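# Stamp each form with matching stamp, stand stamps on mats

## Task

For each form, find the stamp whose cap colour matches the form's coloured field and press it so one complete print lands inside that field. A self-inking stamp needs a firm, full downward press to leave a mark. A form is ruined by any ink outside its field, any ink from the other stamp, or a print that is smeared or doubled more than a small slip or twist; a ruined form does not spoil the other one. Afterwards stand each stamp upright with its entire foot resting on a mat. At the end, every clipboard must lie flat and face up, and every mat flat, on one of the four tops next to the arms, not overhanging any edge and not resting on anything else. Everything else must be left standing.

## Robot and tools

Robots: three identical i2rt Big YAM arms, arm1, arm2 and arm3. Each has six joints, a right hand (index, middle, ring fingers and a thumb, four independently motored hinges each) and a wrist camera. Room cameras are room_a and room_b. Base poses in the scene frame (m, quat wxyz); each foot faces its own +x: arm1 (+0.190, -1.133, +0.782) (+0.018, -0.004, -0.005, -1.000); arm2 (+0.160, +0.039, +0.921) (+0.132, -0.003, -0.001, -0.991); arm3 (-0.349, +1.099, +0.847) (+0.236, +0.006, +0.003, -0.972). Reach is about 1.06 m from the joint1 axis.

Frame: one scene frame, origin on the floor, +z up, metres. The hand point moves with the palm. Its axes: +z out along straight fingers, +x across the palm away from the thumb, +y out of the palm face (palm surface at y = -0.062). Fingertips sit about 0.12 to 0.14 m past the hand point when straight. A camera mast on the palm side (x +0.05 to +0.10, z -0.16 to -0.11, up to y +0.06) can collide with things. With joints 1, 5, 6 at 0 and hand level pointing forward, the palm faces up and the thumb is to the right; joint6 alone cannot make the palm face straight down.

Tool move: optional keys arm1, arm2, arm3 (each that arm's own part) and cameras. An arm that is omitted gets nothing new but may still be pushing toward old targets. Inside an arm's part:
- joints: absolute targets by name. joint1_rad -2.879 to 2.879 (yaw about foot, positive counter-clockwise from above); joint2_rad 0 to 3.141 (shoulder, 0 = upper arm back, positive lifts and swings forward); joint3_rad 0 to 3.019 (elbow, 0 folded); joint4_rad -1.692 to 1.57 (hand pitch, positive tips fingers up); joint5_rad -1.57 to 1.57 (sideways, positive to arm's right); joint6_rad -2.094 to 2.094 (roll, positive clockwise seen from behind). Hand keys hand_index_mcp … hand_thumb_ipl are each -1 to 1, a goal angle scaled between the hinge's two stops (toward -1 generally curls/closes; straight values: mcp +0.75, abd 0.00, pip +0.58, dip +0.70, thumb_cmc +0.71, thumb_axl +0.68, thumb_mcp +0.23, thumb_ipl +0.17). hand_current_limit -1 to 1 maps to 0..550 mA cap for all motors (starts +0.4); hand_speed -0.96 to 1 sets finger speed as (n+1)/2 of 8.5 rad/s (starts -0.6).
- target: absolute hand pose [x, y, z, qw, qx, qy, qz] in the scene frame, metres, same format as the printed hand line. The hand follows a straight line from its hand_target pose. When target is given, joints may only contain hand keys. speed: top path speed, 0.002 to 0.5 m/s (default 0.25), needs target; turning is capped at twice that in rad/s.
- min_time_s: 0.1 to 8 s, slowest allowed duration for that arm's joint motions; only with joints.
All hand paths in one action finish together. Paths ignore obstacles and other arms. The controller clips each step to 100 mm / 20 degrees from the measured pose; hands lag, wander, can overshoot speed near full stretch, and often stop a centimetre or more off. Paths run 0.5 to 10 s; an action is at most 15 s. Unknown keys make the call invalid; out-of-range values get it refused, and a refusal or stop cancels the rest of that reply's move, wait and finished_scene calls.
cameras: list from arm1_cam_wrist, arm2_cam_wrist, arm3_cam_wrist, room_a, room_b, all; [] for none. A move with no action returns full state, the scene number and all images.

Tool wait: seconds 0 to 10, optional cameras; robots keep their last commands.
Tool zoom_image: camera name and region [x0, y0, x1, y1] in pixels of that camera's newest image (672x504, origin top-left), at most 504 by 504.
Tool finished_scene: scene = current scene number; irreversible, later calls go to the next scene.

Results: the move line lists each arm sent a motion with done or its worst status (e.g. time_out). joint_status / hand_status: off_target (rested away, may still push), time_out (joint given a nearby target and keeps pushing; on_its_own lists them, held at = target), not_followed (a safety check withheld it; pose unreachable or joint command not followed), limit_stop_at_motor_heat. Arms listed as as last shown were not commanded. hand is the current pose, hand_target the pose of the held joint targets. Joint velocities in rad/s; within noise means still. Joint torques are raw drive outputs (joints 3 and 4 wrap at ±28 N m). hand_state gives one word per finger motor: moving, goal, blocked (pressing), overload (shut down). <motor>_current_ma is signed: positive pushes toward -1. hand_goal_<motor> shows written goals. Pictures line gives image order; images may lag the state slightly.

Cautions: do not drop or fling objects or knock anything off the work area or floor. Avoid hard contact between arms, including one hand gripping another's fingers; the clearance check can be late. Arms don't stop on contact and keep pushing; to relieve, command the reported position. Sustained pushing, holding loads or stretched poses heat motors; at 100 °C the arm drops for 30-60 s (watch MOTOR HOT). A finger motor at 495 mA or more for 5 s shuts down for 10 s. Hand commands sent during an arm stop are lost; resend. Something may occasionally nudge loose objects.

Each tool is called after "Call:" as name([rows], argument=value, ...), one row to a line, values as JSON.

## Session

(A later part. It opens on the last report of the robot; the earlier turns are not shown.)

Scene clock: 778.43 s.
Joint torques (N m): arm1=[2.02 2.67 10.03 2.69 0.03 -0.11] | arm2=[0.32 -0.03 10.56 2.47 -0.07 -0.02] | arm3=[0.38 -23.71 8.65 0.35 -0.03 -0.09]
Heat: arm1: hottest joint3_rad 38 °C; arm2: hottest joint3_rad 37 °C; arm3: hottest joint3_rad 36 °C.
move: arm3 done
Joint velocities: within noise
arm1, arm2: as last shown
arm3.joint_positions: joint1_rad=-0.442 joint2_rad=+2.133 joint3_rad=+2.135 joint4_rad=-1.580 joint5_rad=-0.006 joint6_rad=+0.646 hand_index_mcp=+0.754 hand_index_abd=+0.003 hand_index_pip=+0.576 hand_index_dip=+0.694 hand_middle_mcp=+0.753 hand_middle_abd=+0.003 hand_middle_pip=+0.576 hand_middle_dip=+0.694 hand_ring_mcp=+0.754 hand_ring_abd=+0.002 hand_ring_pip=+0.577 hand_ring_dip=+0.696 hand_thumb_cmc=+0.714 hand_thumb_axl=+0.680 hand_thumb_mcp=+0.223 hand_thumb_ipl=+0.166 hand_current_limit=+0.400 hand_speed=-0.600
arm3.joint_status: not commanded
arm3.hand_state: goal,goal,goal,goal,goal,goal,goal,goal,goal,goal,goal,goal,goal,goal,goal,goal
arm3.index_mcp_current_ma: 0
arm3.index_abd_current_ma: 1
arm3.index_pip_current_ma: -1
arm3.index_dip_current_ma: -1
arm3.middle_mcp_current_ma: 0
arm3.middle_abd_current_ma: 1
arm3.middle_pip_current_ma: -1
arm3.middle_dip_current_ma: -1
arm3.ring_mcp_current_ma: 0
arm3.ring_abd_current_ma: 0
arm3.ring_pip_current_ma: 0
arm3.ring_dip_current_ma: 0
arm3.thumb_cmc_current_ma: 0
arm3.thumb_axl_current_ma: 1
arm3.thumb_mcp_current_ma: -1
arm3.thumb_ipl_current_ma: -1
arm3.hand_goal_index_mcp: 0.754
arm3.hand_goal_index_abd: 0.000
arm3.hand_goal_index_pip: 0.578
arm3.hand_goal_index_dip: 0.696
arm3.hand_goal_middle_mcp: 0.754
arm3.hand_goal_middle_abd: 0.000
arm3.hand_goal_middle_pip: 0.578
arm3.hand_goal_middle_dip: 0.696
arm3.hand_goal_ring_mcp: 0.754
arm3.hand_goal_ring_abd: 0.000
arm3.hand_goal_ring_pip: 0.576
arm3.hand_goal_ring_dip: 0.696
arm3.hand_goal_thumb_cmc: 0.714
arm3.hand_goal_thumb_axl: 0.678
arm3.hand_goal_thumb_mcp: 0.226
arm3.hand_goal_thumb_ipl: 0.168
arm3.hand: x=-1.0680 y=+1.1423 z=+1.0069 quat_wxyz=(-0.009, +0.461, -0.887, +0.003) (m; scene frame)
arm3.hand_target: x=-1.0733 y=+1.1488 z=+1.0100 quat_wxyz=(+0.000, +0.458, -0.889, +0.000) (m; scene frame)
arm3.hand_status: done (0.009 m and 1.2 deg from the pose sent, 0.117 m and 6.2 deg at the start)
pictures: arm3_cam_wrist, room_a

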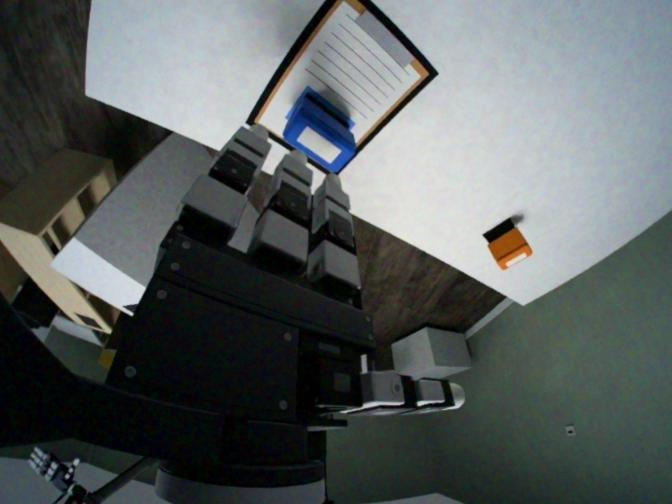

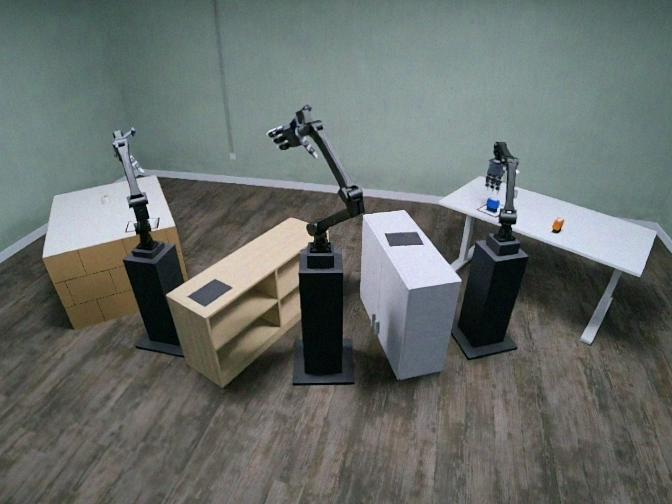

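Call:
move(arm3={"target": [-1.0735, 1.1487, 0.972, 0.0, 0.4577, -0.8891, 0.0], "speed": 0.08, "joints": {"hand_current_limit": 0.75}}, cameras=["arm3_cam_wrist", "room_a"])

Call:
zoom_image(camera="arm3_cam_wrist", region=[230, 50, 430, 250])

Call:
zoom_image(camera="room_a", region=[450, 130, 550, 230])

Scene clock: 794.30 s.
Joint torques (N m): arm1=[1.96 2.73 10.02 2.67 0.03 -0.11] | arm2=[0.38 -0.09 10.56 2.45 -0.07 -0.01] | arm3=[0.44 -23.12 8.16 0.39 -0.02 -0.09]
Heat: arm1: hottest joint3_rad 38 °C; arm2: hottest joint3_rad 37 °C; arm3: hottest joint3_rad 35 °C.
move: arm3 done
Joint velocities: within noise
arm1, arm2: as last shown
arm3.joint_positions: joint1_rad=-0.442 joint2_rad=+2.133 joint3_rad=+2.052 joint4_rad=-1.485 joint5_rad=-0.006 joint6_rad=+0.646 hand_index_mcp=+0.754 hand_index_abd=+0.003 hand_index_pip=+0.576 hand_index_dip=+0.694 hand_middle_mcp=+0.753 hand_middle_abd=+0.003 hand_middle_pip=+0.576 hand_middle_dip=+0.694 hand_ring_mcp=+0.754 hand_ring_abd=+0.002 hand_ring_pip=+0.577 hand_ring_dip=+0.696 hand_thumb_cmc=+0.714 hand_thumb_axl=+0.680 hand_thumb_mcp=+0.223 hand_thumb_ipl=+0.166 hand_current_limit=+0.750 hand_speed=-0.600
arm3.joint_status: all done
arm3.hand_state: goal,goal,goal,goal,goal,goal,goal,goal,goal,goal,goal,goal,goal,goal,goal,goal
arm3.index_mcp_current_ma: 0
arm3.index_abd_current_ma: 1
arm3.index_pip_current_ma: -1
arm3.index_dip_current_ma: -1
arm3.middle_mcp_current_ma: 0
arm3.middle_abd_current_ma: 1
arm3.middle_pip_current_ma: -1
arm3.middle_dip_current_ma: -1
arm3.ring_mcp_current_ma: 0
arm3.ring_abd_current_ma: 0
arm3.ring_pip_current_ma: 0
arm3.ring_dip_current_ma: 0
arm3.thumb_cmc_current_ma: 0
arm3.thumb_axl_current_ma: 1
arm3.thumb_mcp_current_ma: -1
arm3.thumb_ipl_current_ma: -1
arm3.hand_goal_index_mcp: 0.754
arm3.hand_goal_index_abd: 0.000
arm3.hand_goal_index_pip: 0.578
arm3.hand_goal_index_dip: 0.696
arm3.hand_goal_middle_mcp: 0.754
arm3.hand_goal_middle_abd: 0.000
arm3.hand_goal_middle_pip: 0.578
arm3.hand_goal_middle_dip: 0.696
arm3.hand_goal_ring_mcp: 0.754
arm3.hand_goal_ring_abd: 0.000
arm3.hand_goal_ring_pip: 0.576
arm3.hand_goal_ring_dip: 0.696
arm3.hand_goal_thumb_cmc: 0.714
arm3.hand_goal_thumb_axl: 0.678
arm3.hand_goal_thumb_mcp: 0.226
arm3.hand_goal_thumb_ipl: 0.168
arm3.hand: x=-1.0694 y=+1.1424 z=+0.9759 quat_wxyz=(-0.003, +0.461, -0.887, +0.001) (m; scene frame)
arm3.hand_target: x=-1.0734 y=+1.1488 z=+0.9720 quat_wxyz=(+0.000, +0.458, -0.889, +0.000) (m; scene frame)
arm3.hand_status: done (0.008 m and 0.6 deg from the pose sent, 0.036 m and 1.1 deg at the start)
pictures: arm3_cam_wrist, room_a

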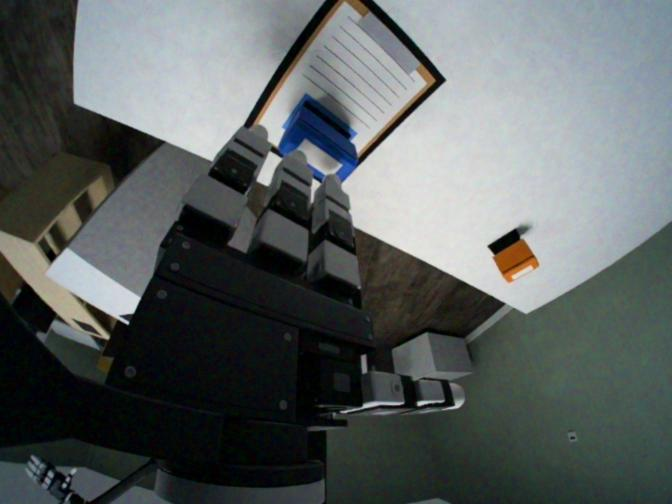

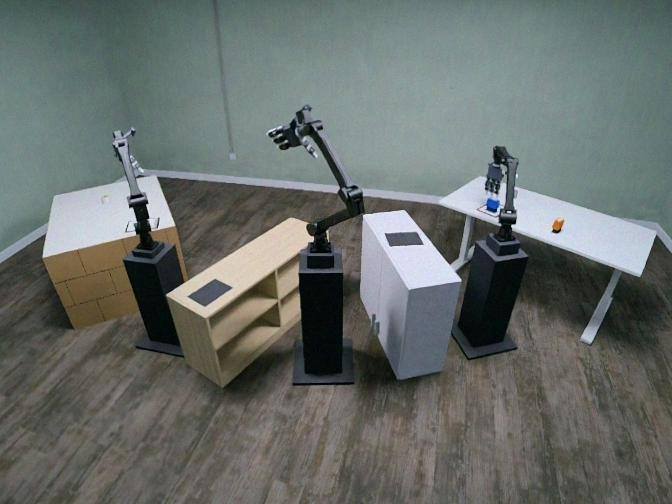

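Scaled by 2.520 from the camera's 672x504 image, which has a finer 960x720 frame.

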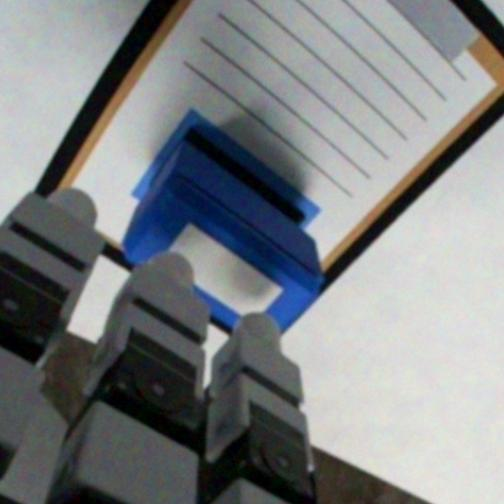

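Scaled by 5.040 from the camera's 672x504 image, which has a finer 960x720 frame.

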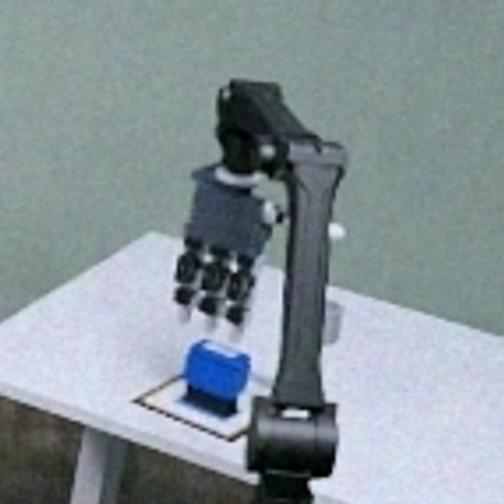

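Call:
move(arm3={"target": [-1.0735, 1.1487, 0.945, 0.0, 0.4577, -0.8891, 0.0], "speed": 0.04}, cameras=["arm3_cam_wrist"])

Call:
zoom_image(camera="arm3_cam_wrist", region=[230, 50, 430, 250])

Scene clock: 803.77 s.
Joint torques (N m): arm1=[2.08 2.73 10.03 2.66 0.02 -0.11] | arm2=[0.38 -0.09 10.56 2.47 -0.07 -0.01] | arm3=[0.5 -22.24 7.51 0.57 -0.02 -0.09]
Heat: arm1: hottest joint3_rad 38 °C; arm2: hottest joint3_rad 37 °C; arm3: hottest joint3_rad 35 °C.
move: arm3 off_target
Joint velocities: within noise
arm1, arm2: as last shown
arm3.joint_positions: joint1_rad=-0.442 joint2_rad=+2.135 joint3_rad=+2.006 joint4_rad=-1.426 joint5_rad=-0.006 joint6_rad=+0.646 hand_index_mcp=+0.754 hand_index_abd=+0.003 hand_index_pip=+0.577 hand_index_dip=+0.695 hand_middle_mcp=+0.756 hand_middle_abd=+0.004 hand_middle_pip=+0.579 hand_middle_dip=+0.695 hand_ring_mcp=+0.754 hand_ring_abd=+0.002 hand_ring_pip=+0.577 hand_ring_dip=+0.696 hand_thumb_cmc=+0.714 hand_thumb_axl=+0.680 hand_thumb_mcp=+0.223 hand_thumb_ipl=+0.166 hand_current_limit=+0.750 hand_speed=-0.600
arm3.joint_status: not commanded
arm3.hand_state: goal,goal,goal,goal,goal,goal,goal,goal,goal,goal,goal,goal,goal,goal,goal,goal
arm3.index_mcp_current_ma: 0
arm3.index_abd_current_ma: 1
arm3.index_pip_current_ma: 0
arm3.index_dip_current_ma: 0
arm3.middle_mcp_current_ma: 0
arm3.middle_abd_current_ma: 2
arm3.middle_pip_current_ma: 0
arm3.middle_dip_current_ma: 0
arm3.ring_mcp_current_ma: 0
arm3.ring_abd_current_ma: 0
arm3.ring_pip_current_ma: 0
arm3.ring_dip_current_ma: 0
arm3.thumb_cmc_current_ma: 0
arm3.thumb_axl_current_ma: 1
arm3.thumb_mcp_current_ma: -1
arm3.thumb_ipl_current_ma: -1
arm3.hand_goal_index_mcp: 0.754
arm3.hand_goal_index_abd: 0.000
arm3.hand_goal_index_pip: 0.578
arm3.hand_goal_index_dip: 0.696
arm3.hand_goal_middle_mcp: 0.754
arm3.hand_goal_middle_abd: 0.000
arm3.hand_goal_middle_pip: 0.578
arm3.hand_goal_middle_dip: 0.696
arm3.hand_goal_ring_mcp: 0.754
arm3.hand_goal_ring_abd: 0.000
arm3.hand_goal_ring_pip: 0.576
arm3.hand_goal_ring_dip: 0.696
arm3.hand_goal_thumb_cmc: 0.714
arm3.hand_goal_thumb_axl: 0.678
arm3.hand_goal_thumb_mcp: 0.226
arm3.hand_goal_thumb_ipl: 0.168
arm3.hand: x=-1.0708 y=+1.1425 z=+0.9581 quat_wxyz=(+0.002, +0.461, -0.887, -0.002) (m; scene frame)
arm3.hand_target: x=-1.0731 y=+1.1487 z=+0.9451 quat_wxyz=(+0.000, +0.458, -0.889, +0.000) (m; scene frame)
arm3.hand_status: off_target (0.015 m and 0.5 deg from the pose sent, 0.032 m and 0.6 deg at the start)
pictures: arm3_cam_wrist

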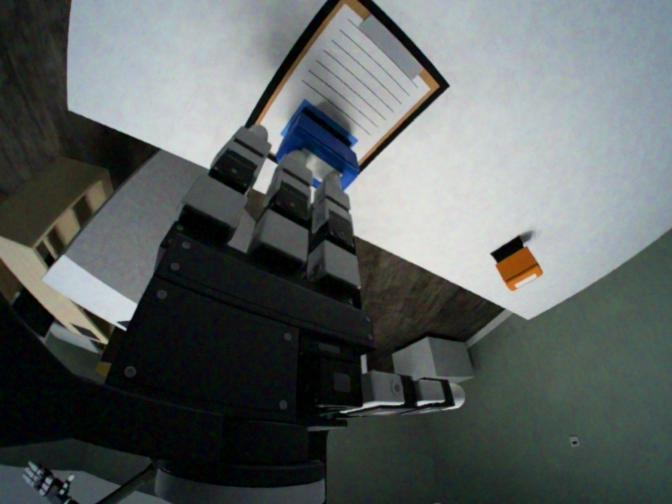

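Scaled by 2.520 from the camera's 672x504 image, which has a finer 960x720 frame.

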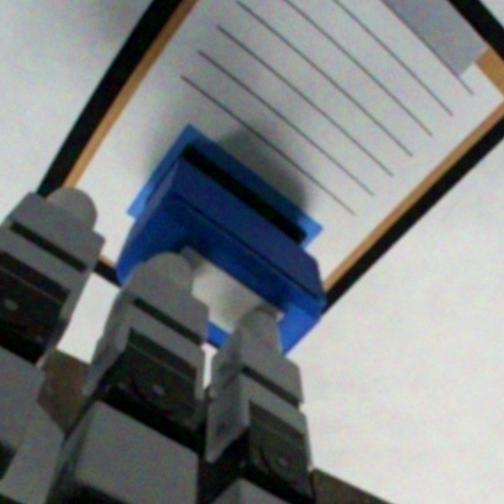

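Call:
move(arm3={"target": [-1.0735, 1.1487, 0.925, 0.0, 0.4577, -0.8891, 0.0], "speed": 0.04}, cameras=["arm3_cam_wrist"])

Call:
zoom_image(camera="arm3_cam_wrist", region=[230, 50, 430, 250])

Scene clock: 811.00 s.
Joint torques (N m): arm1=[2.02 2.73 10.02 2.66 0.03 -0.11] | arm2=[0.32 -0.03 10.56 2.47 -0.07 -0.01] | arm3=[0.56 -21.36 6.84 0.94 -0.03 -0.09]
Heat: arm1: hottest joint3_rad 38 °C; arm2: hottest joint3_rad 37 °C; arm3: hottest joint3_rad 35 °C.
move: arm3 off_target
Joint velocities: within noise
arm1, arm2: as last shown
arm3.joint_positions: joint1_rad=-0.442 joint2_rad=+2.135 joint3_rad=+1.979 joint4_rad=-1.390 joint5_rad=-0.006 joint6_rad=+0.646 hand_index_mcp=+0.760 hand_index_abd=+0.005 hand_index_pip=+0.582 hand_index_dip=+0.697 hand_middle_mcp=+0.762 hand_middle_abd=+0.008 hand_middle_pip=+0.583 hand_middle_dip=+0.697 hand_ring_mcp=+0.754 hand_ring_abd=+0.002 hand_ring_pip=+0.577 hand_ring_dip=+0.696 hand_thumb_cmc=+0.714 hand_thumb_axl=+0.680 hand_thumb_mcp=+0.223 hand_thumb_ipl=+0.166 hand_current_limit=+0.750 hand_speed=-0.600
arm3.joint_status: not commanded
arm3.hand_state: goal,goal,goal,goal,goal,goal,goal,goal,goal,goal,goal,goal,goal,goal,goal,goal
arm3.index_mcp_current_ma: 3
arm3.index_abd_current_ma: 2
arm3.index_pip_current_ma: 2
arm3.index_dip_current_ma: 0
arm3.middle_mcp_current_ma: 6
arm3.middle_abd_current_ma: 4
arm3.middle_pip_current_ma: 2
arm3.middle_dip_current_ma: 0
arm3.ring_mcp_current_ma: 0
arm3.ring_abd_current_ma: 0
arm3.ring_pip_current_ma: 0
arm3.ring_dip_current_ma: 0
arm3.thumb_cmc_current_ma: 0
arm3.thumb_axl_current_ma: 1
arm3.thumb_mcp_current_ma: -1
arm3.thumb_ipl_current_ma: -1
arm3.hand_goal_index_mcp: 0.754
arm3.hand_goal_index_abd: 0.000
arm3.hand_goal_index_pip: 0.578
arm3.hand_goal_index_dip: 0.696
arm3.hand_goal_middle_mcp: 0.754
arm3.hand_goal_middle_abd: 0.000
arm3.hand_goal_middle_pip: 0.578
arm3.hand_goal_middle_dip: 0.696
arm3.hand_goal_ring_mcp: 0.754
arm3.hand_goal_ring_abd: 0.000
arm3.hand_goal_ring_pip: 0.576
arm3.hand_goal_ring_dip: 0.696
arm3.hand_goal_thumb_cmc: 0.714
arm3.hand_goal_thumb_axl: 0.678
arm3.hand_goal_thumb_mcp: 0.226
arm3.hand_goal_thumb_ipl: 0.168
arm3.hand: x=-1.0714 y=+1.1426 z=+0.9484 quat_wxyz=(+0.006, +0.461, -0.887, -0.004) (m; scene frame)
arm3.hand_target: x=-1.0727 y=+1.1485 z=+0.9254 quat_wxyz=(+0.000, +0.458, -0.889, +0.000) (m; scene frame)
arm3.hand_status: off_target (0.024 m and 0.9 deg from the pose sent, 0.034 m and 0.5 deg at the start)
pictures: arm3_cam_wrist

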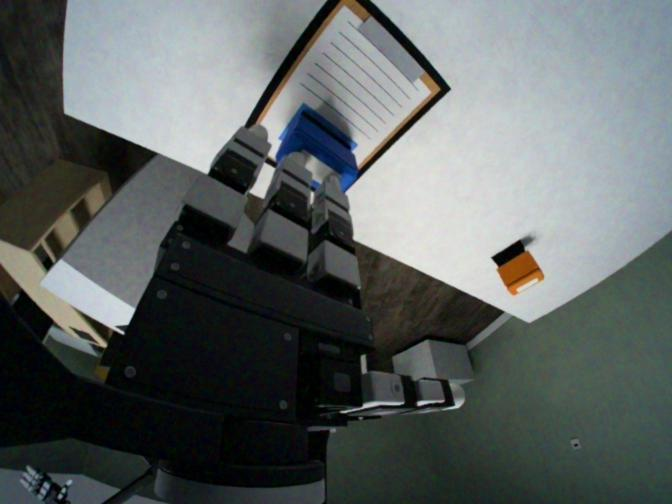

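Scaled by 2.520 from the camera's 672x504 image, which has a finer 960x720 frame.

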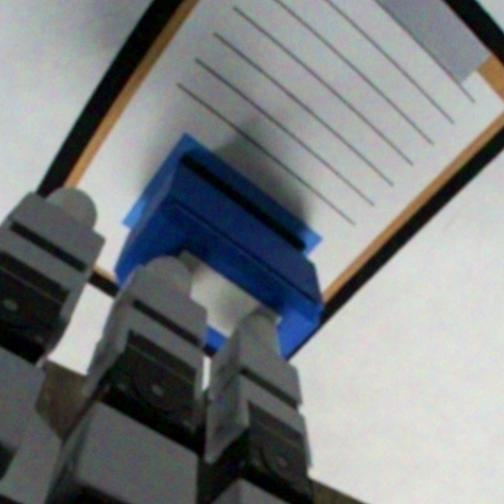

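Call:
move(arm3={"target": [-1.0735, 1.1487, 0.885, 0.0, 0.4577, -0.8891, 0.0], "speed": 0.08}, cameras=["arm3_cam_wrist"])

Call:
zoom_image(camera="arm3_cam_wrist", region=[230, 50, 430, 250])

Scene clock: 815.80 s.
Joint torques (N m): arm1=[2.08 2.73 10.02 2.66 0.02 -0.11] | arm2=[0.38 -0.09 10.56 2.47 -0.07 -0.01] | arm3=[0.79 -19.02 5.68 1.28 -0.28 -0.08]
Heat: arm1: hottest joint3_rad 38 °C; arm2: hottest joint3_rad 37 °C; arm3: hottest joint3_rad 35 °C.
move: arm3 off_target
Joint velocities: within noise
arm1.joint_positions: joint1_rad=+0.735 joint2_rad=+0.647 joint3_rad=+1.436 joint4_rad=-1.366 joint5_rad=+0.029 joint6_rad=+1.135 hand_index_mcp=+0.755 hand_index_abd=+0.000 hand_index_pip=+0.577 hand_index_dip=+0.696 hand_middle_mcp=+0.755 hand_middle_abd=+0.000 hand_middle_pip=+0.577 hand_middle_dip=+0.696 hand_ring_mcp=+0.755 hand_ring_abd=+0.000 hand_ring_pip=+0.577 hand_ring_dip=+0.696 hand_thumb_cmc=+0.715 hand_thumb_axl=+0.677 hand_thumb_mcp=+0.226 hand_thumb_ipl=+0.168 hand_current_limit=+0.400 hand_speed=-0.600
arm1.joint_status: not commanded
arm1.hand_state: goal,goal,goal,goal,goal,goal,goal,goal,goal,goal,goal,goal,goal,goal,goal,goal
arm1.index_mcp_current_ma: 4
arm1.index_abd_current_ma: 1
arm1.index_pip_current_ma: 2
arm1.index_dip_current_ma: 0
arm1.middle_mcp_current_ma: 4
arm1.middle_abd_current_ma: 1
arm1.middle_pip_current_ma: 2
arm1.middle_dip_current_ma: 0
arm1.ring_mcp_current_ma: 4
arm1.ring_abd_current_ma: 1
arm1.ring_pip_current_ma: 2
arm1.ring_dip_current_ma: 0
arm1.thumb_cmc_current_ma: 2
arm1.thumb_axl_current_ma: -3
arm1.thumb_mcp_current_ma: -2
arm1.thumb_ipl_current_ma: -1
arm1.hand_goal_index_mcp: 0.754
arm1.hand_goal_index_abd: 0.000
arm1.hand_goal_index_pip: 0.576
arm1.hand_goal_index_dip: 0.696
arm1.hand_goal_middle_mcp: 0.754
arm1.hand_goal_middle_abd: 0.000
arm1.hand_goal_middle_pip: 0.576
arm1.hand_goal_middle_dip: 0.696
arm1.hand_goal_ring_mcp: 0.754
arm1.hand_goal_ring_abd: 0.000
arm1.hand_goal_ring_pip: 0.576
arm1.hand_goal_ring_dip: 0.696
arm1.hand_goal_thumb_cmc: 0.714
arm1.hand_goal_thumb_axl: 0.678
arm1.hand_goal_thumb_mcp: 0.226
arm1.hand_goal_thumb_ipl: 0.168
arm1.hand: x=-0.0438 y=-1.2302 z=+1.3483 quat_wxyz=(+0.478, +0.491, -0.725, +0.069) (m; scene frame)
arm1.hand_target: x=-0.0402 y=-1.2316 z=+1.3606 quat_wxyz=(+0.490, +0.492, -0.716, +0.075) (m; scene frame)
arm1.hand_status: not commanded
arm2: as last shown
arm3.joint_positions: joint1_rad=-0.444 joint2_rad=+2.134 joint3_rad=+1.930 joint4_rad=-1.311 joint5_rad=+0.001 joint6_rad=+0.646 hand_index_mcp=+0.788 hand_index_abd=+0.025 hand_index_pip=+0.603 hand_index_dip=+0.707 hand_middle_mcp=+0.756 hand_middle_abd=+0.004 hand_middle_pip=+0.580 hand_middle_dip=+0.699 hand_ring_mcp=+0.754 hand_ring_abd=+0.002 hand_ring_pip=+0.577 hand_ring_dip=+0.696 hand_thumb_cmc=+0.714 hand_thumb_axl=+0.680 hand_thumb_mcp=+0.223 hand_thumb_ipl=+0.166 hand_current_limit=+0.750 hand_speed=-0.600
arm3.joint_status: not commanded
arm3.hand_state: blocked,blocked,blocked,goal,goal,goal,goal,goal,goal,goal,goal,goal,goal,goal,goal,goal
arm3.index_mcp_current_ma: 51
arm3.index_abd_current_ma: 23
arm3.index_pip_current_ma: 30
arm3.index_dip_current_ma: 8
arm3.middle_mcp_current_ma: 0
arm3.middle_abd_current_ma: 1
arm3.middle_pip_current_ma: 1
arm3.middle_dip_current_ma: 1
arm3.ring_mcp_current_ma: 0
arm3.ring_abd_current_ma: 0
arm3.ring_pip_current_ma: 0
arm3.ring_dip_current_ma: 0
arm3.thumb_cmc_current_ma: 0
arm3.thumb_axl_current_ma: 1
arm3.thumb_mcp_current_ma: -2
arm3.thumb_ipl_current_ma: -1
arm3.hand_goal_index_mcp: 0.754
arm3.hand_goal_index_abd: 0.000
arm3.hand_goal_index_pip: 0.578
arm3.hand_goal_index_dip: 0.696
arm3.hand_goal_middle_mcp: 0.754
arm3.hand_goal_middle_abd: 0.000
arm3.hand_goal_middle_pip: 0.578
arm3.hand_goal_middle_dip: 0.696
arm3.hand_goal_ring_mcp: 0.754
arm3.hand_goal_ring_abd: 0.000
arm3.hand_goal_ring_pip: 0.576
arm3.hand_goal_ring_dip: 0.696
arm3.hand_goal_thumb_cmc: 0.714
arm3.hand_goal_thumb_axl: 0.678
arm3.hand_goal_thumb_mcp: 0.226
arm3.hand_goal_thumb_ipl: 0.168
arm3.hand: x=-1.0752 y=+1.1449 z=+0.9329 quat_wxyz=(+0.018, +0.460, -0.887, -0.014) (m; scene frame)
arm3.hand_target: x=-1.0708 y=+1.1484 z=+0.8864 quat_wxyz=(+0.000, +0.458, -0.889, +0.000) (m; scene frame)
arm3.hand_status: off_target (0.048 m and 2.6 deg from the pose sent, 0.064 m and 0.9 deg at the start)
pictures: arm3_cam_wrist

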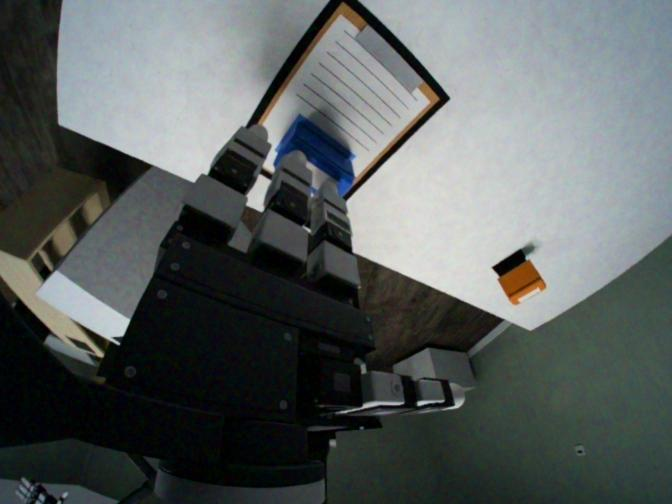

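Scaled by 2.520 from the camera's 672x504 image, which has a finer 960x720 frame.

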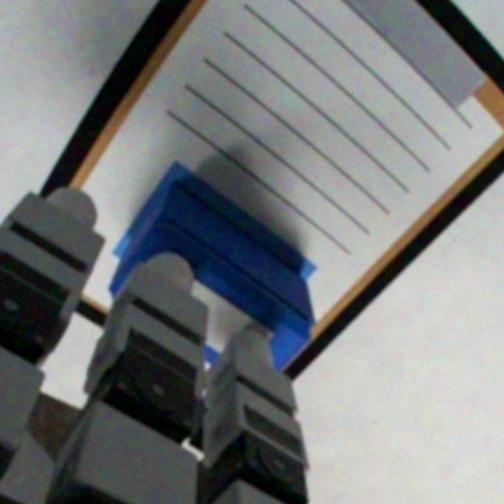

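Call:
move(arm3={"target": [-1.0700, 1.1470, 0.835, 0.0, 0.4577, -0.8891, 0.0], "speed": 0.1}, cameras=["arm3_cam_wrist"])

Call:
zoom_image(camera="arm3_cam_wrist", region=[230, 50, 430, 250])

Scene clock: 827.53 s.
Joint torques (N m): arm1=[2.02 2.78 10 2.65 0.03 -0.11] | arm2=[0.38 -0.09 10.56 2.47 -0.07 -0.01] | arm3=[1.14 -13.57 4.19 1.84 -0.56 -0.04]
Heat: arm1: hottest joint3_rad 38 °C; arm2: hottest joint3_rad 37 °C; arm3: hottest joint2_rad 34 °C.
move: arm3 off_target
Joint velocities: within noise
arm1: as last shown
arm2.joint_positions: joint1_rad=+0.716 joint2_rad=+0.642 joint3_rad=+1.453 joint4_rad=-1.214 joint5_rad=-0.095 joint6_rad=+1.077 hand_index_mcp=+0.755 hand_index_abd=+0.001 hand_index_pip=+0.577 hand_index_dip=+0.696 hand_middle_mcp=+0.755 hand_middle_abd=+0.001 hand_middle_pip=+0.577 hand_middle_dip=+0.696 hand_ring_mcp=+0.755 hand_ring_abd=+0.001 hand_ring_pip=+0.577 hand_ring_dip=+0.696 hand_thumb_cmc=+0.715 hand_thumb_axl=+0.677 hand_thumb_mcp=+0.226 hand_thumb_ipl=+0.168 hand_current_limit=+0.400 hand_speed=-0.600
arm2.joint_status: not commanded
arm2.hand_state: goal,goal,goal,goal,goal,goal,goal,goal,goal,goal,goal,goal,goal,goal,goal,goal
arm2.index_mcp_current_ma: 1
arm2.index_abd_current_ma: 0
arm2.index_pip_current_ma: 1
arm2.index_dip_current_ma: 0
arm2.middle_mcp_current_ma: 1
arm2.middle_abd_current_ma: 0
arm2.middle_pip_current_ma: 1
arm2.middle_dip_current_ma: 0
arm2.ring_mcp_current_ma: 1
arm2.ring_abd_current_ma: 1
arm2.ring_pip_current_ma: 1
arm2.ring_dip_current_ma: 0
arm2.thumb_cmc_current_ma: 1
arm2.thumb_axl_current_ma: -1
arm2.thumb_mcp_current_ma: 0
arm2.thumb_ipl_current_ma: 0
arm2.hand_goal_index_mcp: 0.754
arm2.hand_goal_index_abd: 0.000
arm2.hand_goal_index_pip: 0.576
arm2.hand_goal_index_dip: 0.696
arm2.hand_goal_middle_mcp: 0.754
arm2.hand_goal_middle_abd: 0.000
arm2.hand_goal_middle_pip: 0.576
arm2.hand_goal_middle_dip: 0.696
arm2.hand_goal_ring_mcp: 0.754
arm2.hand_goal_ring_abd: 0.000
arm2.hand_goal_ring_pip: 0.576
arm2.hand_goal_ring_dip: 0.696
arm2.hand_goal_thumb_cmc: 0.714
arm2.hand_goal_thumb_axl: 0.678
arm2.hand_goal_thumb_mcp: 0.226
arm2.hand_goal_thumb_ipl: 0.168
arm2.hand: x=-0.0406 y=-0.1414 z=+1.5305 quat_wxyz=(+0.527, +0.580, -0.597, +0.170) (m; scene frame)
arm2.hand_target: x=-0.0383 y=-0.1379 z=+1.5446 quat_wxyz=(+0.540, +0.574, -0.590, +0.173) (m; scene frame)
arm2.hand_status: not commanded
arm3.joint_positions: joint1_rad=-0.445 joint2_rad=+2.092 joint3_rad=+1.852 joint4_rad=-1.210 joint5_rad=+0.010 joint6_rad=+0.646 hand_index_mcp=+0.821 hand_index_abd=+0.047 hand_index_pip=+0.633 hand_index_dip=+0.722 hand_middle_mcp=+0.756 hand_middle_abd=+0.004 hand_middle_pip=+0.580 hand_middle_dip=+0.699 hand_ring_mcp=+0.754 hand_ring_abd=+0.002 hand_ring_pip=+0.577 hand_ring_dip=+0.696 hand_thumb_cmc=+0.714 hand_thumb_axl=+0.680 hand_thumb_mcp=+0.223 hand_thumb_ipl=+0.166 hand_current_limit=+0.750 hand_speed=-0.600
arm3.joint_status: not commanded
arm3.hand_state: blocked,blocked,blocked,blocked,goal,goal,goal,goal,goal,goal,goal,goal,goal,goal,goal,goal
arm3.index_mcp_current_ma: 150
arm3.index_abd_current_ma: 64
arm3.index_pip_current_ma: 100
arm3.index_dip_current_ma: 31
arm3.middle_mcp_current_ma: 0
arm3.middle_abd_current_ma: 1
arm3.middle_pip_current_ma: 1
arm3.middle_dip_current_ma: 1
arm3.ring_mcp_current_ma: 0
arm3.ring_abd_current_ma: 0
arm3.ring_pip_current_ma: 0
arm3.ring_dip_current_ma: 0
arm3.thumb_cmc_current_ma: 0
arm3.thumb_axl_current_ma: 1
arm3.thumb_mcp_current_ma: -2
arm3.thumb_ipl_current_ma: -1
arm3.hand_goal_index_mcp: 0.754
arm3.hand_goal_index_abd: 0.000
arm3.hand_goal_index_pip: 0.578
arm3.hand_goal_index_dip: 0.696
arm3.hand_goal_middle_mcp: 0.754
arm3.hand_goal_middle_abd: 0.000
arm3.hand_goal_middle_pip: 0.578
arm3.hand_goal_middle_dip: 0.696
arm3.hand_goal_ring_mcp: 0.754
arm3.hand_goal_ring_abd: 0.000
arm3.hand_goal_ring_pip: 0.576
arm3.hand_goal_ring_dip: 0.696
arm3.hand_goal_thumb_cmc: 0.714
arm3.hand_goal_thumb_axl: 0.678
arm3.hand_goal_thumb_mcp: 0.226
arm3.hand_goal_thumb_ipl: 0.168
arm3.hand: x=-1.0757 y=+1.1469 z=+0.9352 quat_wxyz=(+0.046, +0.459, -0.887, -0.031) (m; scene frame)
arm3.hand_target: x=-1.0595 y=+1.1467 z=+0.8414 quat_wxyz=(+0.000, +0.457, -0.889, +0.000) (m; scene frame)
arm3.hand_status: off_target (0.100 m and 6.4 deg from the pose sent, 0.098 m and 2.6 deg at the start; pose on its path clipped on 13 of 35 steps)
pictures: arm3_cam_wrist

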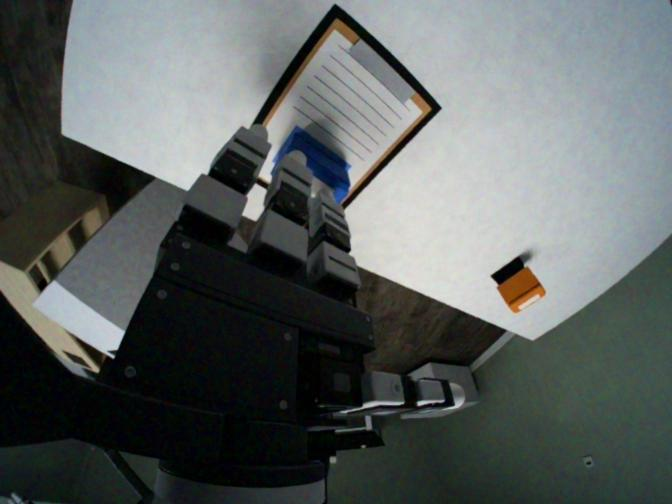

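Scaled by 2.520 from the camera's 672x504 image, which has a finer 960x720 frame.

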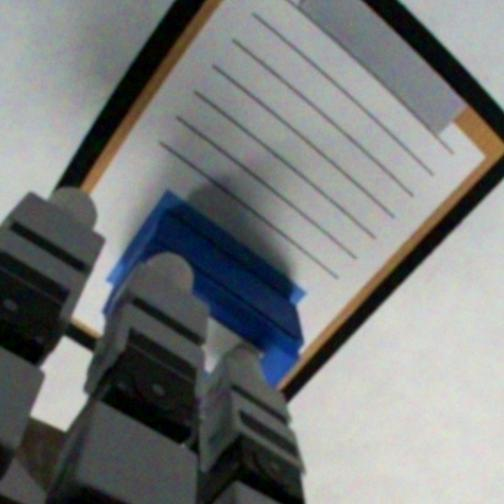

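Call:
move(arm3={"target": [-1.0735, 1.1487, 1.01, 0.0, 0.4577, -0.8891, 0.0], "speed": 0.15}, cameras=["arm3_cam_wrist"])

Call:
zoom_image(camera="arm3_cam_wrist", region=[230, 50, 430, 250])

Scene clock: 835.73 s.
Joint torques (N m): arm1=[2.08 2.73 10 2.66 0.03 -0.11] | arm2=[0.38 -0.03 10.56 2.47 -0.07 -0.01] | arm3=[0.67 -22.53 11.36 -0.32 0 -0.09]
Heat: arm1: hottest joint3_rad 38 °C; arm2: hottest joint3_rad 37 °C; arm3: hottest joint2_rad 34 °C.
move: arm3 off_target
Joint velocities: within noise
arm1, arm2: as last shown
arm3.joint_positions: joint1_rad=-0.445 joint2_rad=+2.120 joint3_rad=+2.093 joint4_rad=-1.558 joint5_rad=-0.006 joint6_rad=+0.646 hand_index_mcp=+0.755 hand_index_abd=-0.003 hand_index_pip=+0.580 hand_index_dip=+0.698 hand_middle_mcp=+0.751 hand_middle_abd=-0.003 hand_middle_pip=+0.578 hand_middle_dip=+0.697 hand_ring_mcp=+0.754 hand_ring_abd=+0.002 hand_ring_pip=+0.577 hand_ring_dip=+0.696 hand_thumb_cmc=+0.714 hand_thumb_axl=+0.680 hand_thumb_mcp=+0.223 hand_thumb_ipl=+0.166 hand_current_limit=+0.750 hand_speed=-0.600
arm3.joint_status: not commanded
arm3.hand_state: goal,goal,goal,goal,goal,goal,goal,goal,goal,goal,goal,goal,goal,goal,goal,goal
arm3.index_mcp_current_ma: 0
arm3.index_abd_current_ma: -1
arm3.index_pip_current_ma: 1
arm3.index_dip_current_ma: 1
arm3.middle_mcp_current_ma: -1
arm3.middle_abd_current_ma: -1
arm3.middle_pip_current_ma: 0
arm3.middle_dip_current_ma: 0
arm3.ring_mcp_current_ma: 0
arm3.ring_abd_current_ma: 0
arm3.ring_pip_current_ma: 0
arm3.ring_dip_current_ma: 0
arm3.thumb_cmc_current_ma: 0
arm3.thumb_axl_current_ma: 1
arm3.thumb_mcp_current_ma: -2
arm3.thumb_ipl_current_ma: -1
arm3.hand_goal_index_mcp: 0.754
arm3.hand_goal_index_abd: 0.000
arm3.hand_goal_index_pip: 0.578
arm3.hand_goal_index_dip: 0.696
arm3.hand_goal_middle_mcp: 0.754
arm3.hand_goal_middle_abd: 0.000
arm3.hand_goal_middle_pip: 0.578
arm3.hand_goal_middle_dip: 0.696
arm3.hand_goal_ring_mcp: 0.754
arm3.hand_goal_ring_abd: 0.000
arm3.hand_goal_ring_pip: 0.576
arm3.hand_goal_ring_dip: 0.696
arm3.hand_goal_thumb_cmc: 0.714
arm3.hand_goal_thumb_axl: 0.678
arm3.hand_goal_thumb_mcp: 0.226
arm3.hand_goal_thumb_ipl: 0.168
arm3.hand: x=-1.0624 y=+1.1441 z=+0.9989 quat_wxyz=(-0.012, +0.460, -0.888, +0.005) (m; scene frame)
arm3.hand_target: x=-1.0728 y=+1.1486 z=+1.0101 quat_wxyz=(+0.000, +0.458, -0.889, +0.000) (m; scene frame)
arm3.hand_status: off_target (0.016 m and 1.5 deg from the pose sent, 0.075 m and 6.4 deg at the start)
pictures: arm3_cam_wrist

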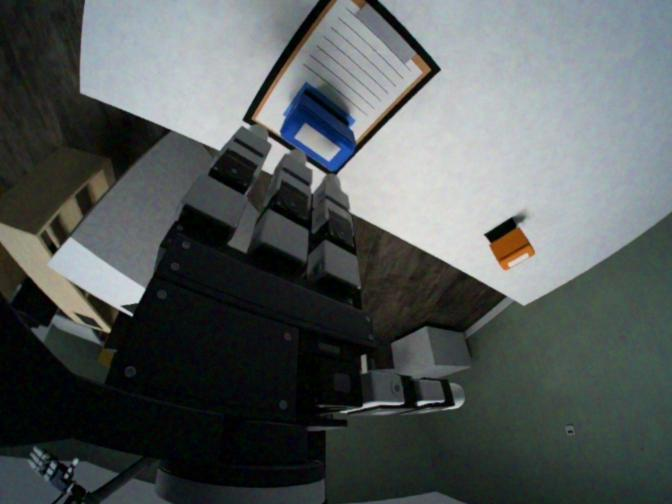

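Scaled by 2.520 from the camera's 672x504 image, which has a finer 960x720 frame.

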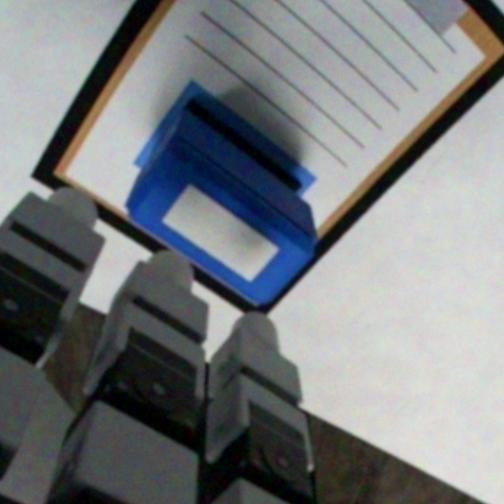

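Call:
move(arm3={"target": [-1.04, 1.07, 1.12, 0.6915, -0.2131, -0.6613, -0.1987], "speed": 0.5}, cameras=[])

Call:
move(arm3={"target": [-1.0394, 1.0687, 0.95, 0.6915, -0.2131, -0.6613, -0.1987], "speed": 0.2, "joints": {"hand_index_mcp": 0.342, "hand_index_pip": 0.139, "hand_index_dip": 0.333, "hand_middle_mcp": 0.342, "hand_middle_pip": 0.139, "hand_middle_dip": 0.333, "hand_thumb_cmc": -0.75, "hand_thumb_mcp": 0.02, "hand_thumb_ipl": 0.06, "hand_current_limit": 0.4}}, cameras=["arm3_cam_wrist"])

Call:
zoom_image(camera="arm3_cam_wrist", region=[440, 130, 672, 330])

Scene clock: 844.93 s.
Joint torques (N m): arm1=[2.02 2.78 10.02 2.66 0.03 -0.11] | arm2=[0.38 -0.03 10.56 2.47 -0.06 -0.01] | arm3=[2.08 -20.31 11.75 2.09 0.06 -0.25]
Heat: arm1: hottest joint3_rad 38 °C; arm2: hottest joint3_rad 37 °C; arm3: hottest joint3_rad 35 °C.
move: arm3 off_target
Joint velocities: within noise
arm1, arm2: as last shown
arm3.joint_positions: joint1_rad=-0.165 joint2_rad=+1.883 joint3_rad=+1.370 joint4_rad=+0.513 joint5_rad=+0.908 joint6_rad=+1.576 hand_index_mcp=+0.754 hand_index_abd=+0.002 hand_index_pip=+0.580 hand_index_dip=+0.698 hand_middle_mcp=+0.754 hand_middle_abd=+0.002 hand_middle_pip=+0.578 hand_middle_dip=+0.697 hand_ring_mcp=+0.754 hand_ring_abd=+0.002 hand_ring_pip=+0.577 hand_ring_dip=+0.696 hand_thumb_cmc=+0.714 hand_thumb_axl=+0.680 hand_thumb_mcp=+0.224 hand_thumb_ipl=+0.166 hand_current_limit=+0.750 hand_speed=-0.600
arm3.joint_status: not commanded
arm3.hand_state: goal,goal,goal,goal,goal,goal,goal,goal,goal,goal,goal,goal,goal,goal,goal,goal
arm3.index_mcp_current_ma: 0
arm3.index_abd_current_ma: 0
arm3.index_pip_current_ma: 1
arm3.index_dip_current_ma: 1
arm3.middle_mcp_current_ma: 0
arm3.middle_abd_current_ma: 0
arm3.middle_pip_current_ma: 0
arm3.middle_dip_current_ma: 0
arm3.ring_mcp_current_ma: 0
arm3.ring_abd_current_ma: 0
arm3.ring_pip_current_ma: 0
arm3.ring_dip_current_ma: 0
arm3.thumb_cmc_current_ma: 0
arm3.thumb_axl_current_ma: 1
arm3.thumb_mcp_current_ma: -1
arm3.thumb_ipl_current_ma: -1
arm3.hand_goal_index_mcp: 0.754
arm3.hand_goal_index_abd: 0.000
arm3.hand_goal_index_pip: 0.578
arm3.hand_goal_index_dip: 0.696
arm3.hand_goal_middle_mcp: 0.754
arm3.hand_goal_middle_abd: 0.000
arm3.hand_goal_middle_pip: 0.578
arm3.hand_goal_middle_dip: 0.696
arm3.hand_goal_ring_mcp: 0.754
arm3.hand_goal_ring_abd: 0.000
arm3.hand_goal_ring_pip: 0.576
arm3.hand_goal_ring_dip: 0.696
arm3.hand_goal_thumb_cmc: 0.714
arm3.hand_goal_thumb_axl: 0.678
arm3.hand_goal_thumb_mcp: 0.226
arm3.hand_goal_thumb_ipl: 0.168
arm3.hand: x=-1.0282 y=+1.0783 z=+1.0994 quat_wxyz=(+0.674, -0.206, -0.678, -0.210) (m; scene frame)
arm3.hand_target: x=-1.0385 y=+1.0702 z=+1.1200 quat_wxyz=(+0.691, -0.213, -0.661, -0.198) (m; scene frame)
arm3.hand_status: off_target (0.025 m and 3.2 deg from the pose sent, 0.144 m and 122.6 deg at the start)
pictures: none
No camera images: "cameras" was empty.

Scene clock: 846.60 s.
Joint torques (N m): arm1=[2.14 2.73 10 2.66 0.03 -0.11] | arm2=[0.38 -0.03 10.56 2.47 -0.07 -0.02] | arm3=[2.26 -22.01 7.45 1.99 0.05 -0.41]
Heat: arm1: hottest joint3_rad 38 °C; arm2: hottest joint3_rad 37 °C; arm3: hottest joint3_rad 35 °C.
move: arm3 off_target
Joint velocities: within noise
arm1, arm2: as last shown
arm3.joint_positions: joint1_rad=-0.164 joint2_rad=+2.162 joint3_rad=+1.324 joint4_rad=+0.870 joint5_rad=+0.911 joint6_rad=+1.575 hand_index_mcp=+0.344 hand_index_abd=+0.002 hand_index_pip=+0.143 hand_index_dip=+0.336 hand_middle_mcp=+0.344 hand_middle_abd=+0.002 hand_middle_pip=+0.143 hand_middle_dip=+0.336 hand_ring_mcp=+0.754 hand_ring_abd=+0.002 hand_ring_pip=+0.577 hand_ring_dip=+0.696 hand_thumb_cmc=-0.727 hand_thumb_axl=+0.680 hand_thumb_mcp=+0.022 hand_thumb_ipl=+0.062 hand_current_limit=+0.400 hand_speed=-0.600
arm3.joint_status: hand_thumb_cmc off_target (ended at -0.727, target -0.750); the others done
arm3.hand_state: goal,goal,goal,goal,goal,goal,goal,goal,goal,goal,goal,goal,blocked,goal,goal,goal
arm3.index_mcp_current_ma: 1
arm3.index_abd_current_ma: 0
arm3.index_pip_current_ma: 1
arm3.index_dip_current_ma: 1
arm3.middle_mcp_current_ma: 1
arm3.middle_abd_current_ma: 0
arm3.middle_pip_current_ma: 1
arm3.middle_dip_current_ma: 1
arm3.ring_mcp_current_ma: 0
arm3.ring_abd_current_ma: 0
arm3.ring_pip_current_ma: 0
arm3.ring_dip_current_ma: 0
arm3.thumb_cmc_current_ma: 27
arm3.thumb_axl_current_ma: 1
arm3.thumb_mcp_current_ma: 1
arm3.thumb_ipl_current_ma: 1
arm3.hand_goal_index_mcp: 0.342
arm3.hand_goal_index_abd: 0.000
arm3.hand_goal_index_pip: 0.140
arm3.hand_goal_index_dip: 0.334
arm3.hand_goal_middle_mcp: 0.342
arm3.hand_goal_middle_abd: 0.000
arm3.hand_goal_middle_pip: 0.140
arm3.hand_goal_middle_dip: 0.334
arm3.hand_goal_ring_mcp: 0.754
arm3.hand_goal_ring_abd: 0.000
arm3.hand_goal_ring_pip: 0.576
arm3.hand_goal_ring_dip: 0.696
arm3.hand_goal_thumb_cmc: -0.750
arm3.hand_goal_thumb_axl: 0.678
arm3.hand_goal_thumb_mcp: 0.020
arm3.hand_goal_thumb_ipl: 0.060
arm3.hand: x=-1.0354 y=+1.0763 z=+0.9433 quat_wxyz=(+0.682, -0.212, -0.669, -0.204) (m; scene frame)
arm3.hand_target: x=-1.0391 y=+1.0688 z=+0.9499 quat_wxyz=(+0.691, -0.213, -0.661, -0.199) (m; scene frame)
arm3.hand_status: off_target (0.011 m and 1.5 deg from the pose sent, 0.150 m and 3.2 deg at the start)
pictures: arm3_cam_wrist

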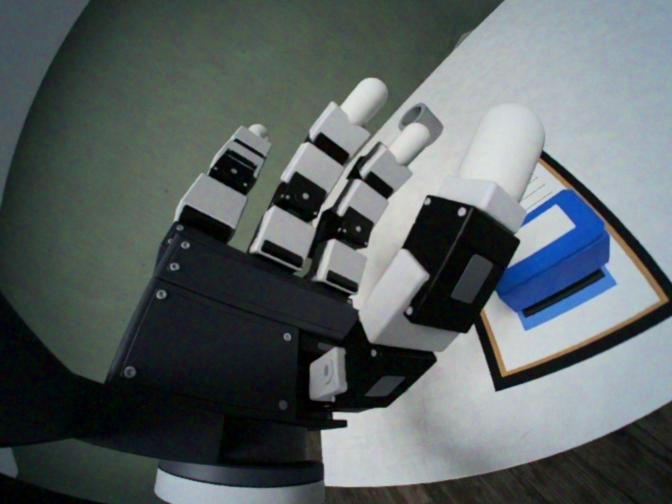

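Scaled by 2.172 from the camera's 672x504 image, which has a finer 960x720 frame.

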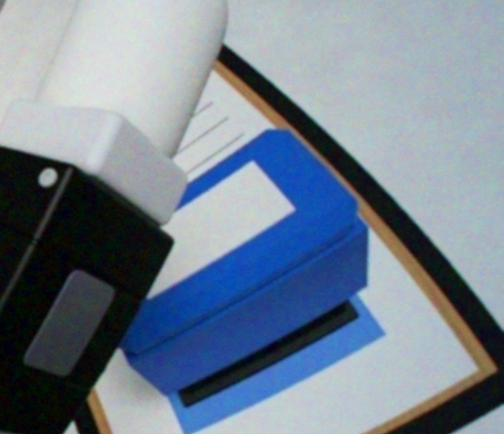

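Call:
move(arm3={"target": [-1.037, 1.0610, 0.88, 0.6915, -0.2131, -0.6613, -0.1987], "speed": 0.1}, cameras=["arm3_cam_wrist"])

Scene clock: 855.30 s.
Joint torques (N m): arm1=[2.08 2.78 10.02 2.66 0.03 -0.11] | arm2=[0.38 -0.03 10.56 2.47 -0.06 -0.01] | arm3=[2.32 -22.07 8.18 1.95 0.07 -0.42]
Heat: arm1: hottest joint3_rad 38 °C; arm2: hottest joint3_rad 37 °C; arm3: hottest joint3_rad 35 °C.
move: arm3 off_target
Joint velocities: within noise
arm1, arm2: as last shown
arm3.joint_positions: joint1_rad=-0.150 joint2_rad=+2.300 joint3_rad=+1.325 joint4_rad=+0.991 joint5_rad=+0.924 joint6_rad=+1.574 hand_index_mcp=+0.344 hand_index_abd=+0.002 hand_index_pip=+0.143 hand_index_dip=+0.336 hand_middle_mcp=+0.344 hand_middle_abd=+0.002 hand_middle_pip=+0.143 hand_middle_dip=+0.336 hand_ring_mcp=+0.754 hand_ring_abd=+0.002 hand_ring_pip=+0.577 hand_ring_dip=+0.696 hand_thumb_cmc=-0.727 hand_thumb_axl=+0.680 hand_thumb_mcp=+0.022 hand_thumb_ipl=+0.062 hand_current_limit=+0.400 hand_speed=-0.600
arm3.joint_status: not commanded
arm3.hand_state: goal,goal,goal,goal,goal,goal,goal,goal,goal,goal,goal,goal,blocked,goal,goal,goal
arm3.index_mcp_current_ma: 1
arm3.index_abd_current_ma: 0
arm3.index_pip_current_ma: 1
arm3.index_dip_current_ma: 1
arm3.middle_mcp_current_ma: 1
arm3.middle_abd_current_ma: 0
arm3.middle_pip_current_ma: 1
arm3.middle_dip_current_ma: 1
arm3.ring_mcp_current_ma: 0
arm3.ring_abd_current_ma: 0
arm3.ring_pip_current_ma: 0
arm3.ring_dip_current_ma: 0
arm3.thumb_cmc_current_ma: 26
arm3.thumb_axl_current_ma: 1
arm3.thumb_mcp_current_ma: 1
arm3.thumb_ipl_current_ma: 1
arm3.hand_goal_index_mcp: 0.342
arm3.hand_goal_index_abd: 0.000
arm3.hand_goal_index_pip: 0.140
arm3.hand_goal_index_dip: 0.334
arm3.hand_goal_middle_mcp: 0.342
arm3.hand_goal_middle_abd: 0.000
arm3.hand_goal_middle_pip: 0.140
arm3.hand_goal_middle_dip: 0.334
arm3.hand_goal_ring_mcp: 0.754
arm3.hand_goal_ring_abd: 0.000
arm3.hand_goal_ring_pip: 0.576
arm3.hand_goal_ring_dip: 0.696
arm3.hand_goal_thumb_cmc: -0.750
arm3.hand_goal_thumb_axl: 0.678
arm3.hand_goal_thumb_mcp: 0.020
arm3.hand_goal_thumb_ipl: 0.060
arm3.hand: x=-1.0262 y=+1.0707 z=+0.8698 quat_wxyz=(+0.678, -0.209, -0.674, -0.208) (m; scene frame)
arm3.hand_target: x=-1.0363 y=+1.0610 z=+0.8801 quat_wxyz=(+0.691, -0.213, -0.662, -0.198) (m; scene frame)
arm3.hand_status: off_target (0.018 m and 2.4 deg from the pose sent, 0.065 m and 1.5 deg at the start)
pictures: arm3_cam_wrist

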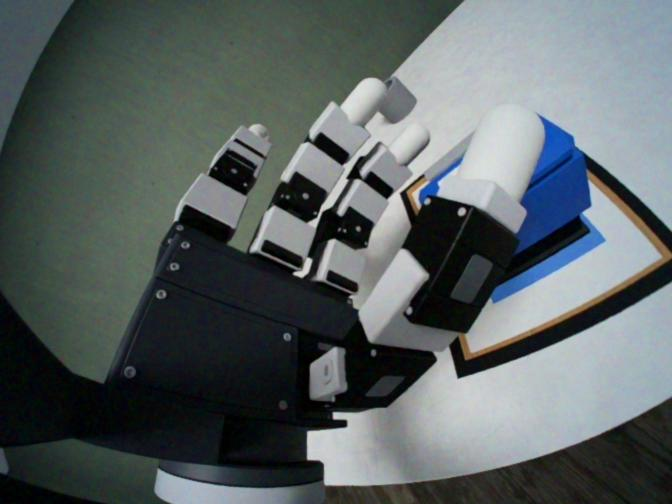

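Call:
move(arm3={"target": [-1.0412, 1.0571, 0.813, 0.6915, -0.2131, -0.6613, -0.1987], "speed": 0.08}, cameras=["arm3_cam_wrist"])

Call:
zoom_image(camera="arm3_cam_wrist", region=[440, 130, 640, 330])

Scene clock: 861.37 s.
Joint torques (N m): arm1=[2.14 2.67 10 2.66 0.03 -0.11] | arm2=[0.38 -0.09 10.56 2.47 -0.07 -0.01] | arm3=[2.37 -22.24 7.49 1.95 0.06 -0.42]
Heat: arm1: hottest joint3_rad 39 °C; arm2: hottest joint3_rad 37 °C; arm3: hottest joint3_rad 35 °C.
move: arm3 off_target
Joint velocities: within noise
arm1, arm2: as last shown
arm3.joint_positions: joint1_rad=-0.147 joint2_rad=+2.449 joint3_rad=+1.399 joint4_rad=+1.074 joint5_rad=+0.929 joint6_rad=+1.574 hand_index_mcp=+0.344 hand_index_abd=+0.002 hand_index_pip=+0.143 hand_index_dip=+0.336 hand_middle_mcp=+0.344 hand_middle_abd=+0.002 hand_middle_pip=+0.143 hand_middle_dip=+0.336 hand_ring_mcp=+0.754 hand_ring_abd=+0.002 hand_ring_pip=+0.577 hand_ring_dip=+0.696 hand_thumb_cmc=-0.727 hand_thumb_axl=+0.680 hand_thumb_mcp=+0.022 hand_thumb_ipl=+0.062 hand_current_limit=+0.400 hand_speed=-0.600
arm3.joint_status: not commanded
arm3.hand_state: goal,goal,goal,goal,goal,goal,goal,goal,goal,goal,goal,goal,blocked,goal,goal,goal
arm3.index_mcp_current_ma: 1
arm3.index_abd_current_ma: 0
arm3.index_pip_current_ma: 1
arm3.index_dip_current_ma: 1
arm3.middle_mcp_current_ma: 1
arm3.middle_abd_current_ma: 0
arm3.middle_pip_current_ma: 1
arm3.middle_dip_current_ma: 1
arm3.ring_mcp_current_ma: 0
arm3.ring_abd_current_ma: 0
arm3.ring_pip_current_ma: 0
arm3.ring_dip_current_ma: 0
arm3.thumb_cmc_current_ma: 26
arm3.thumb_axl_current_ma: 1
arm3.thumb_mcp_current_ma: 1
arm3.thumb_ipl_current_ma: 1
arm3.hand_goal_index_mcp: 0.342
arm3.hand_goal_index_abd: 0.000
arm3.hand_goal_index_pip: 0.140
arm3.hand_goal_index_dip: 0.334
arm3.hand_goal_middle_mcp: 0.342
arm3.hand_goal_middle_abd: 0.000
arm3.hand_goal_middle_pip: 0.140
arm3.hand_goal_middle_dip: 0.334
arm3.hand_goal_ring_mcp: 0.754
arm3.hand_goal_ring_abd: 0.000
arm3.hand_goal_ring_pip: 0.576
arm3.hand_goal_ring_dip: 0.696
arm3.hand_goal_thumb_cmc: -0.750
arm3.hand_goal_thumb_axl: 0.678
arm3.hand_goal_thumb_mcp: 0.020
arm3.hand_goal_thumb_ipl: 0.060
arm3.hand: x=-1.0320 y=+1.0668 z=+0.8076 quat_wxyz=(+0.680, -0.211, -0.671, -0.207) (m; scene frame)
arm3.hand_target: x=-1.0406 y=+1.0572 z=+0.8132 quat_wxyz=(+0.691, -0.213, -0.661, -0.198) (m; scene frame)
arm3.hand_status: off_target (0.014 m and 2.0 deg from the pose sent, 0.060 m and 2.4 deg at the start)
pictures: arm3_cam_wrist

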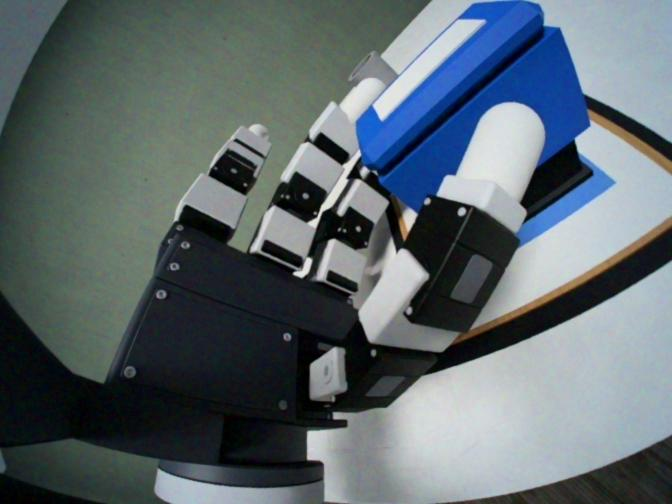

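Scaled by 2.520 from the camera's 672x504 image, which has a finer 960x720 frame.

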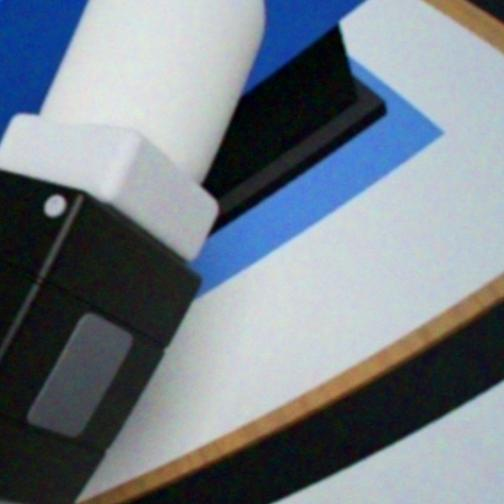

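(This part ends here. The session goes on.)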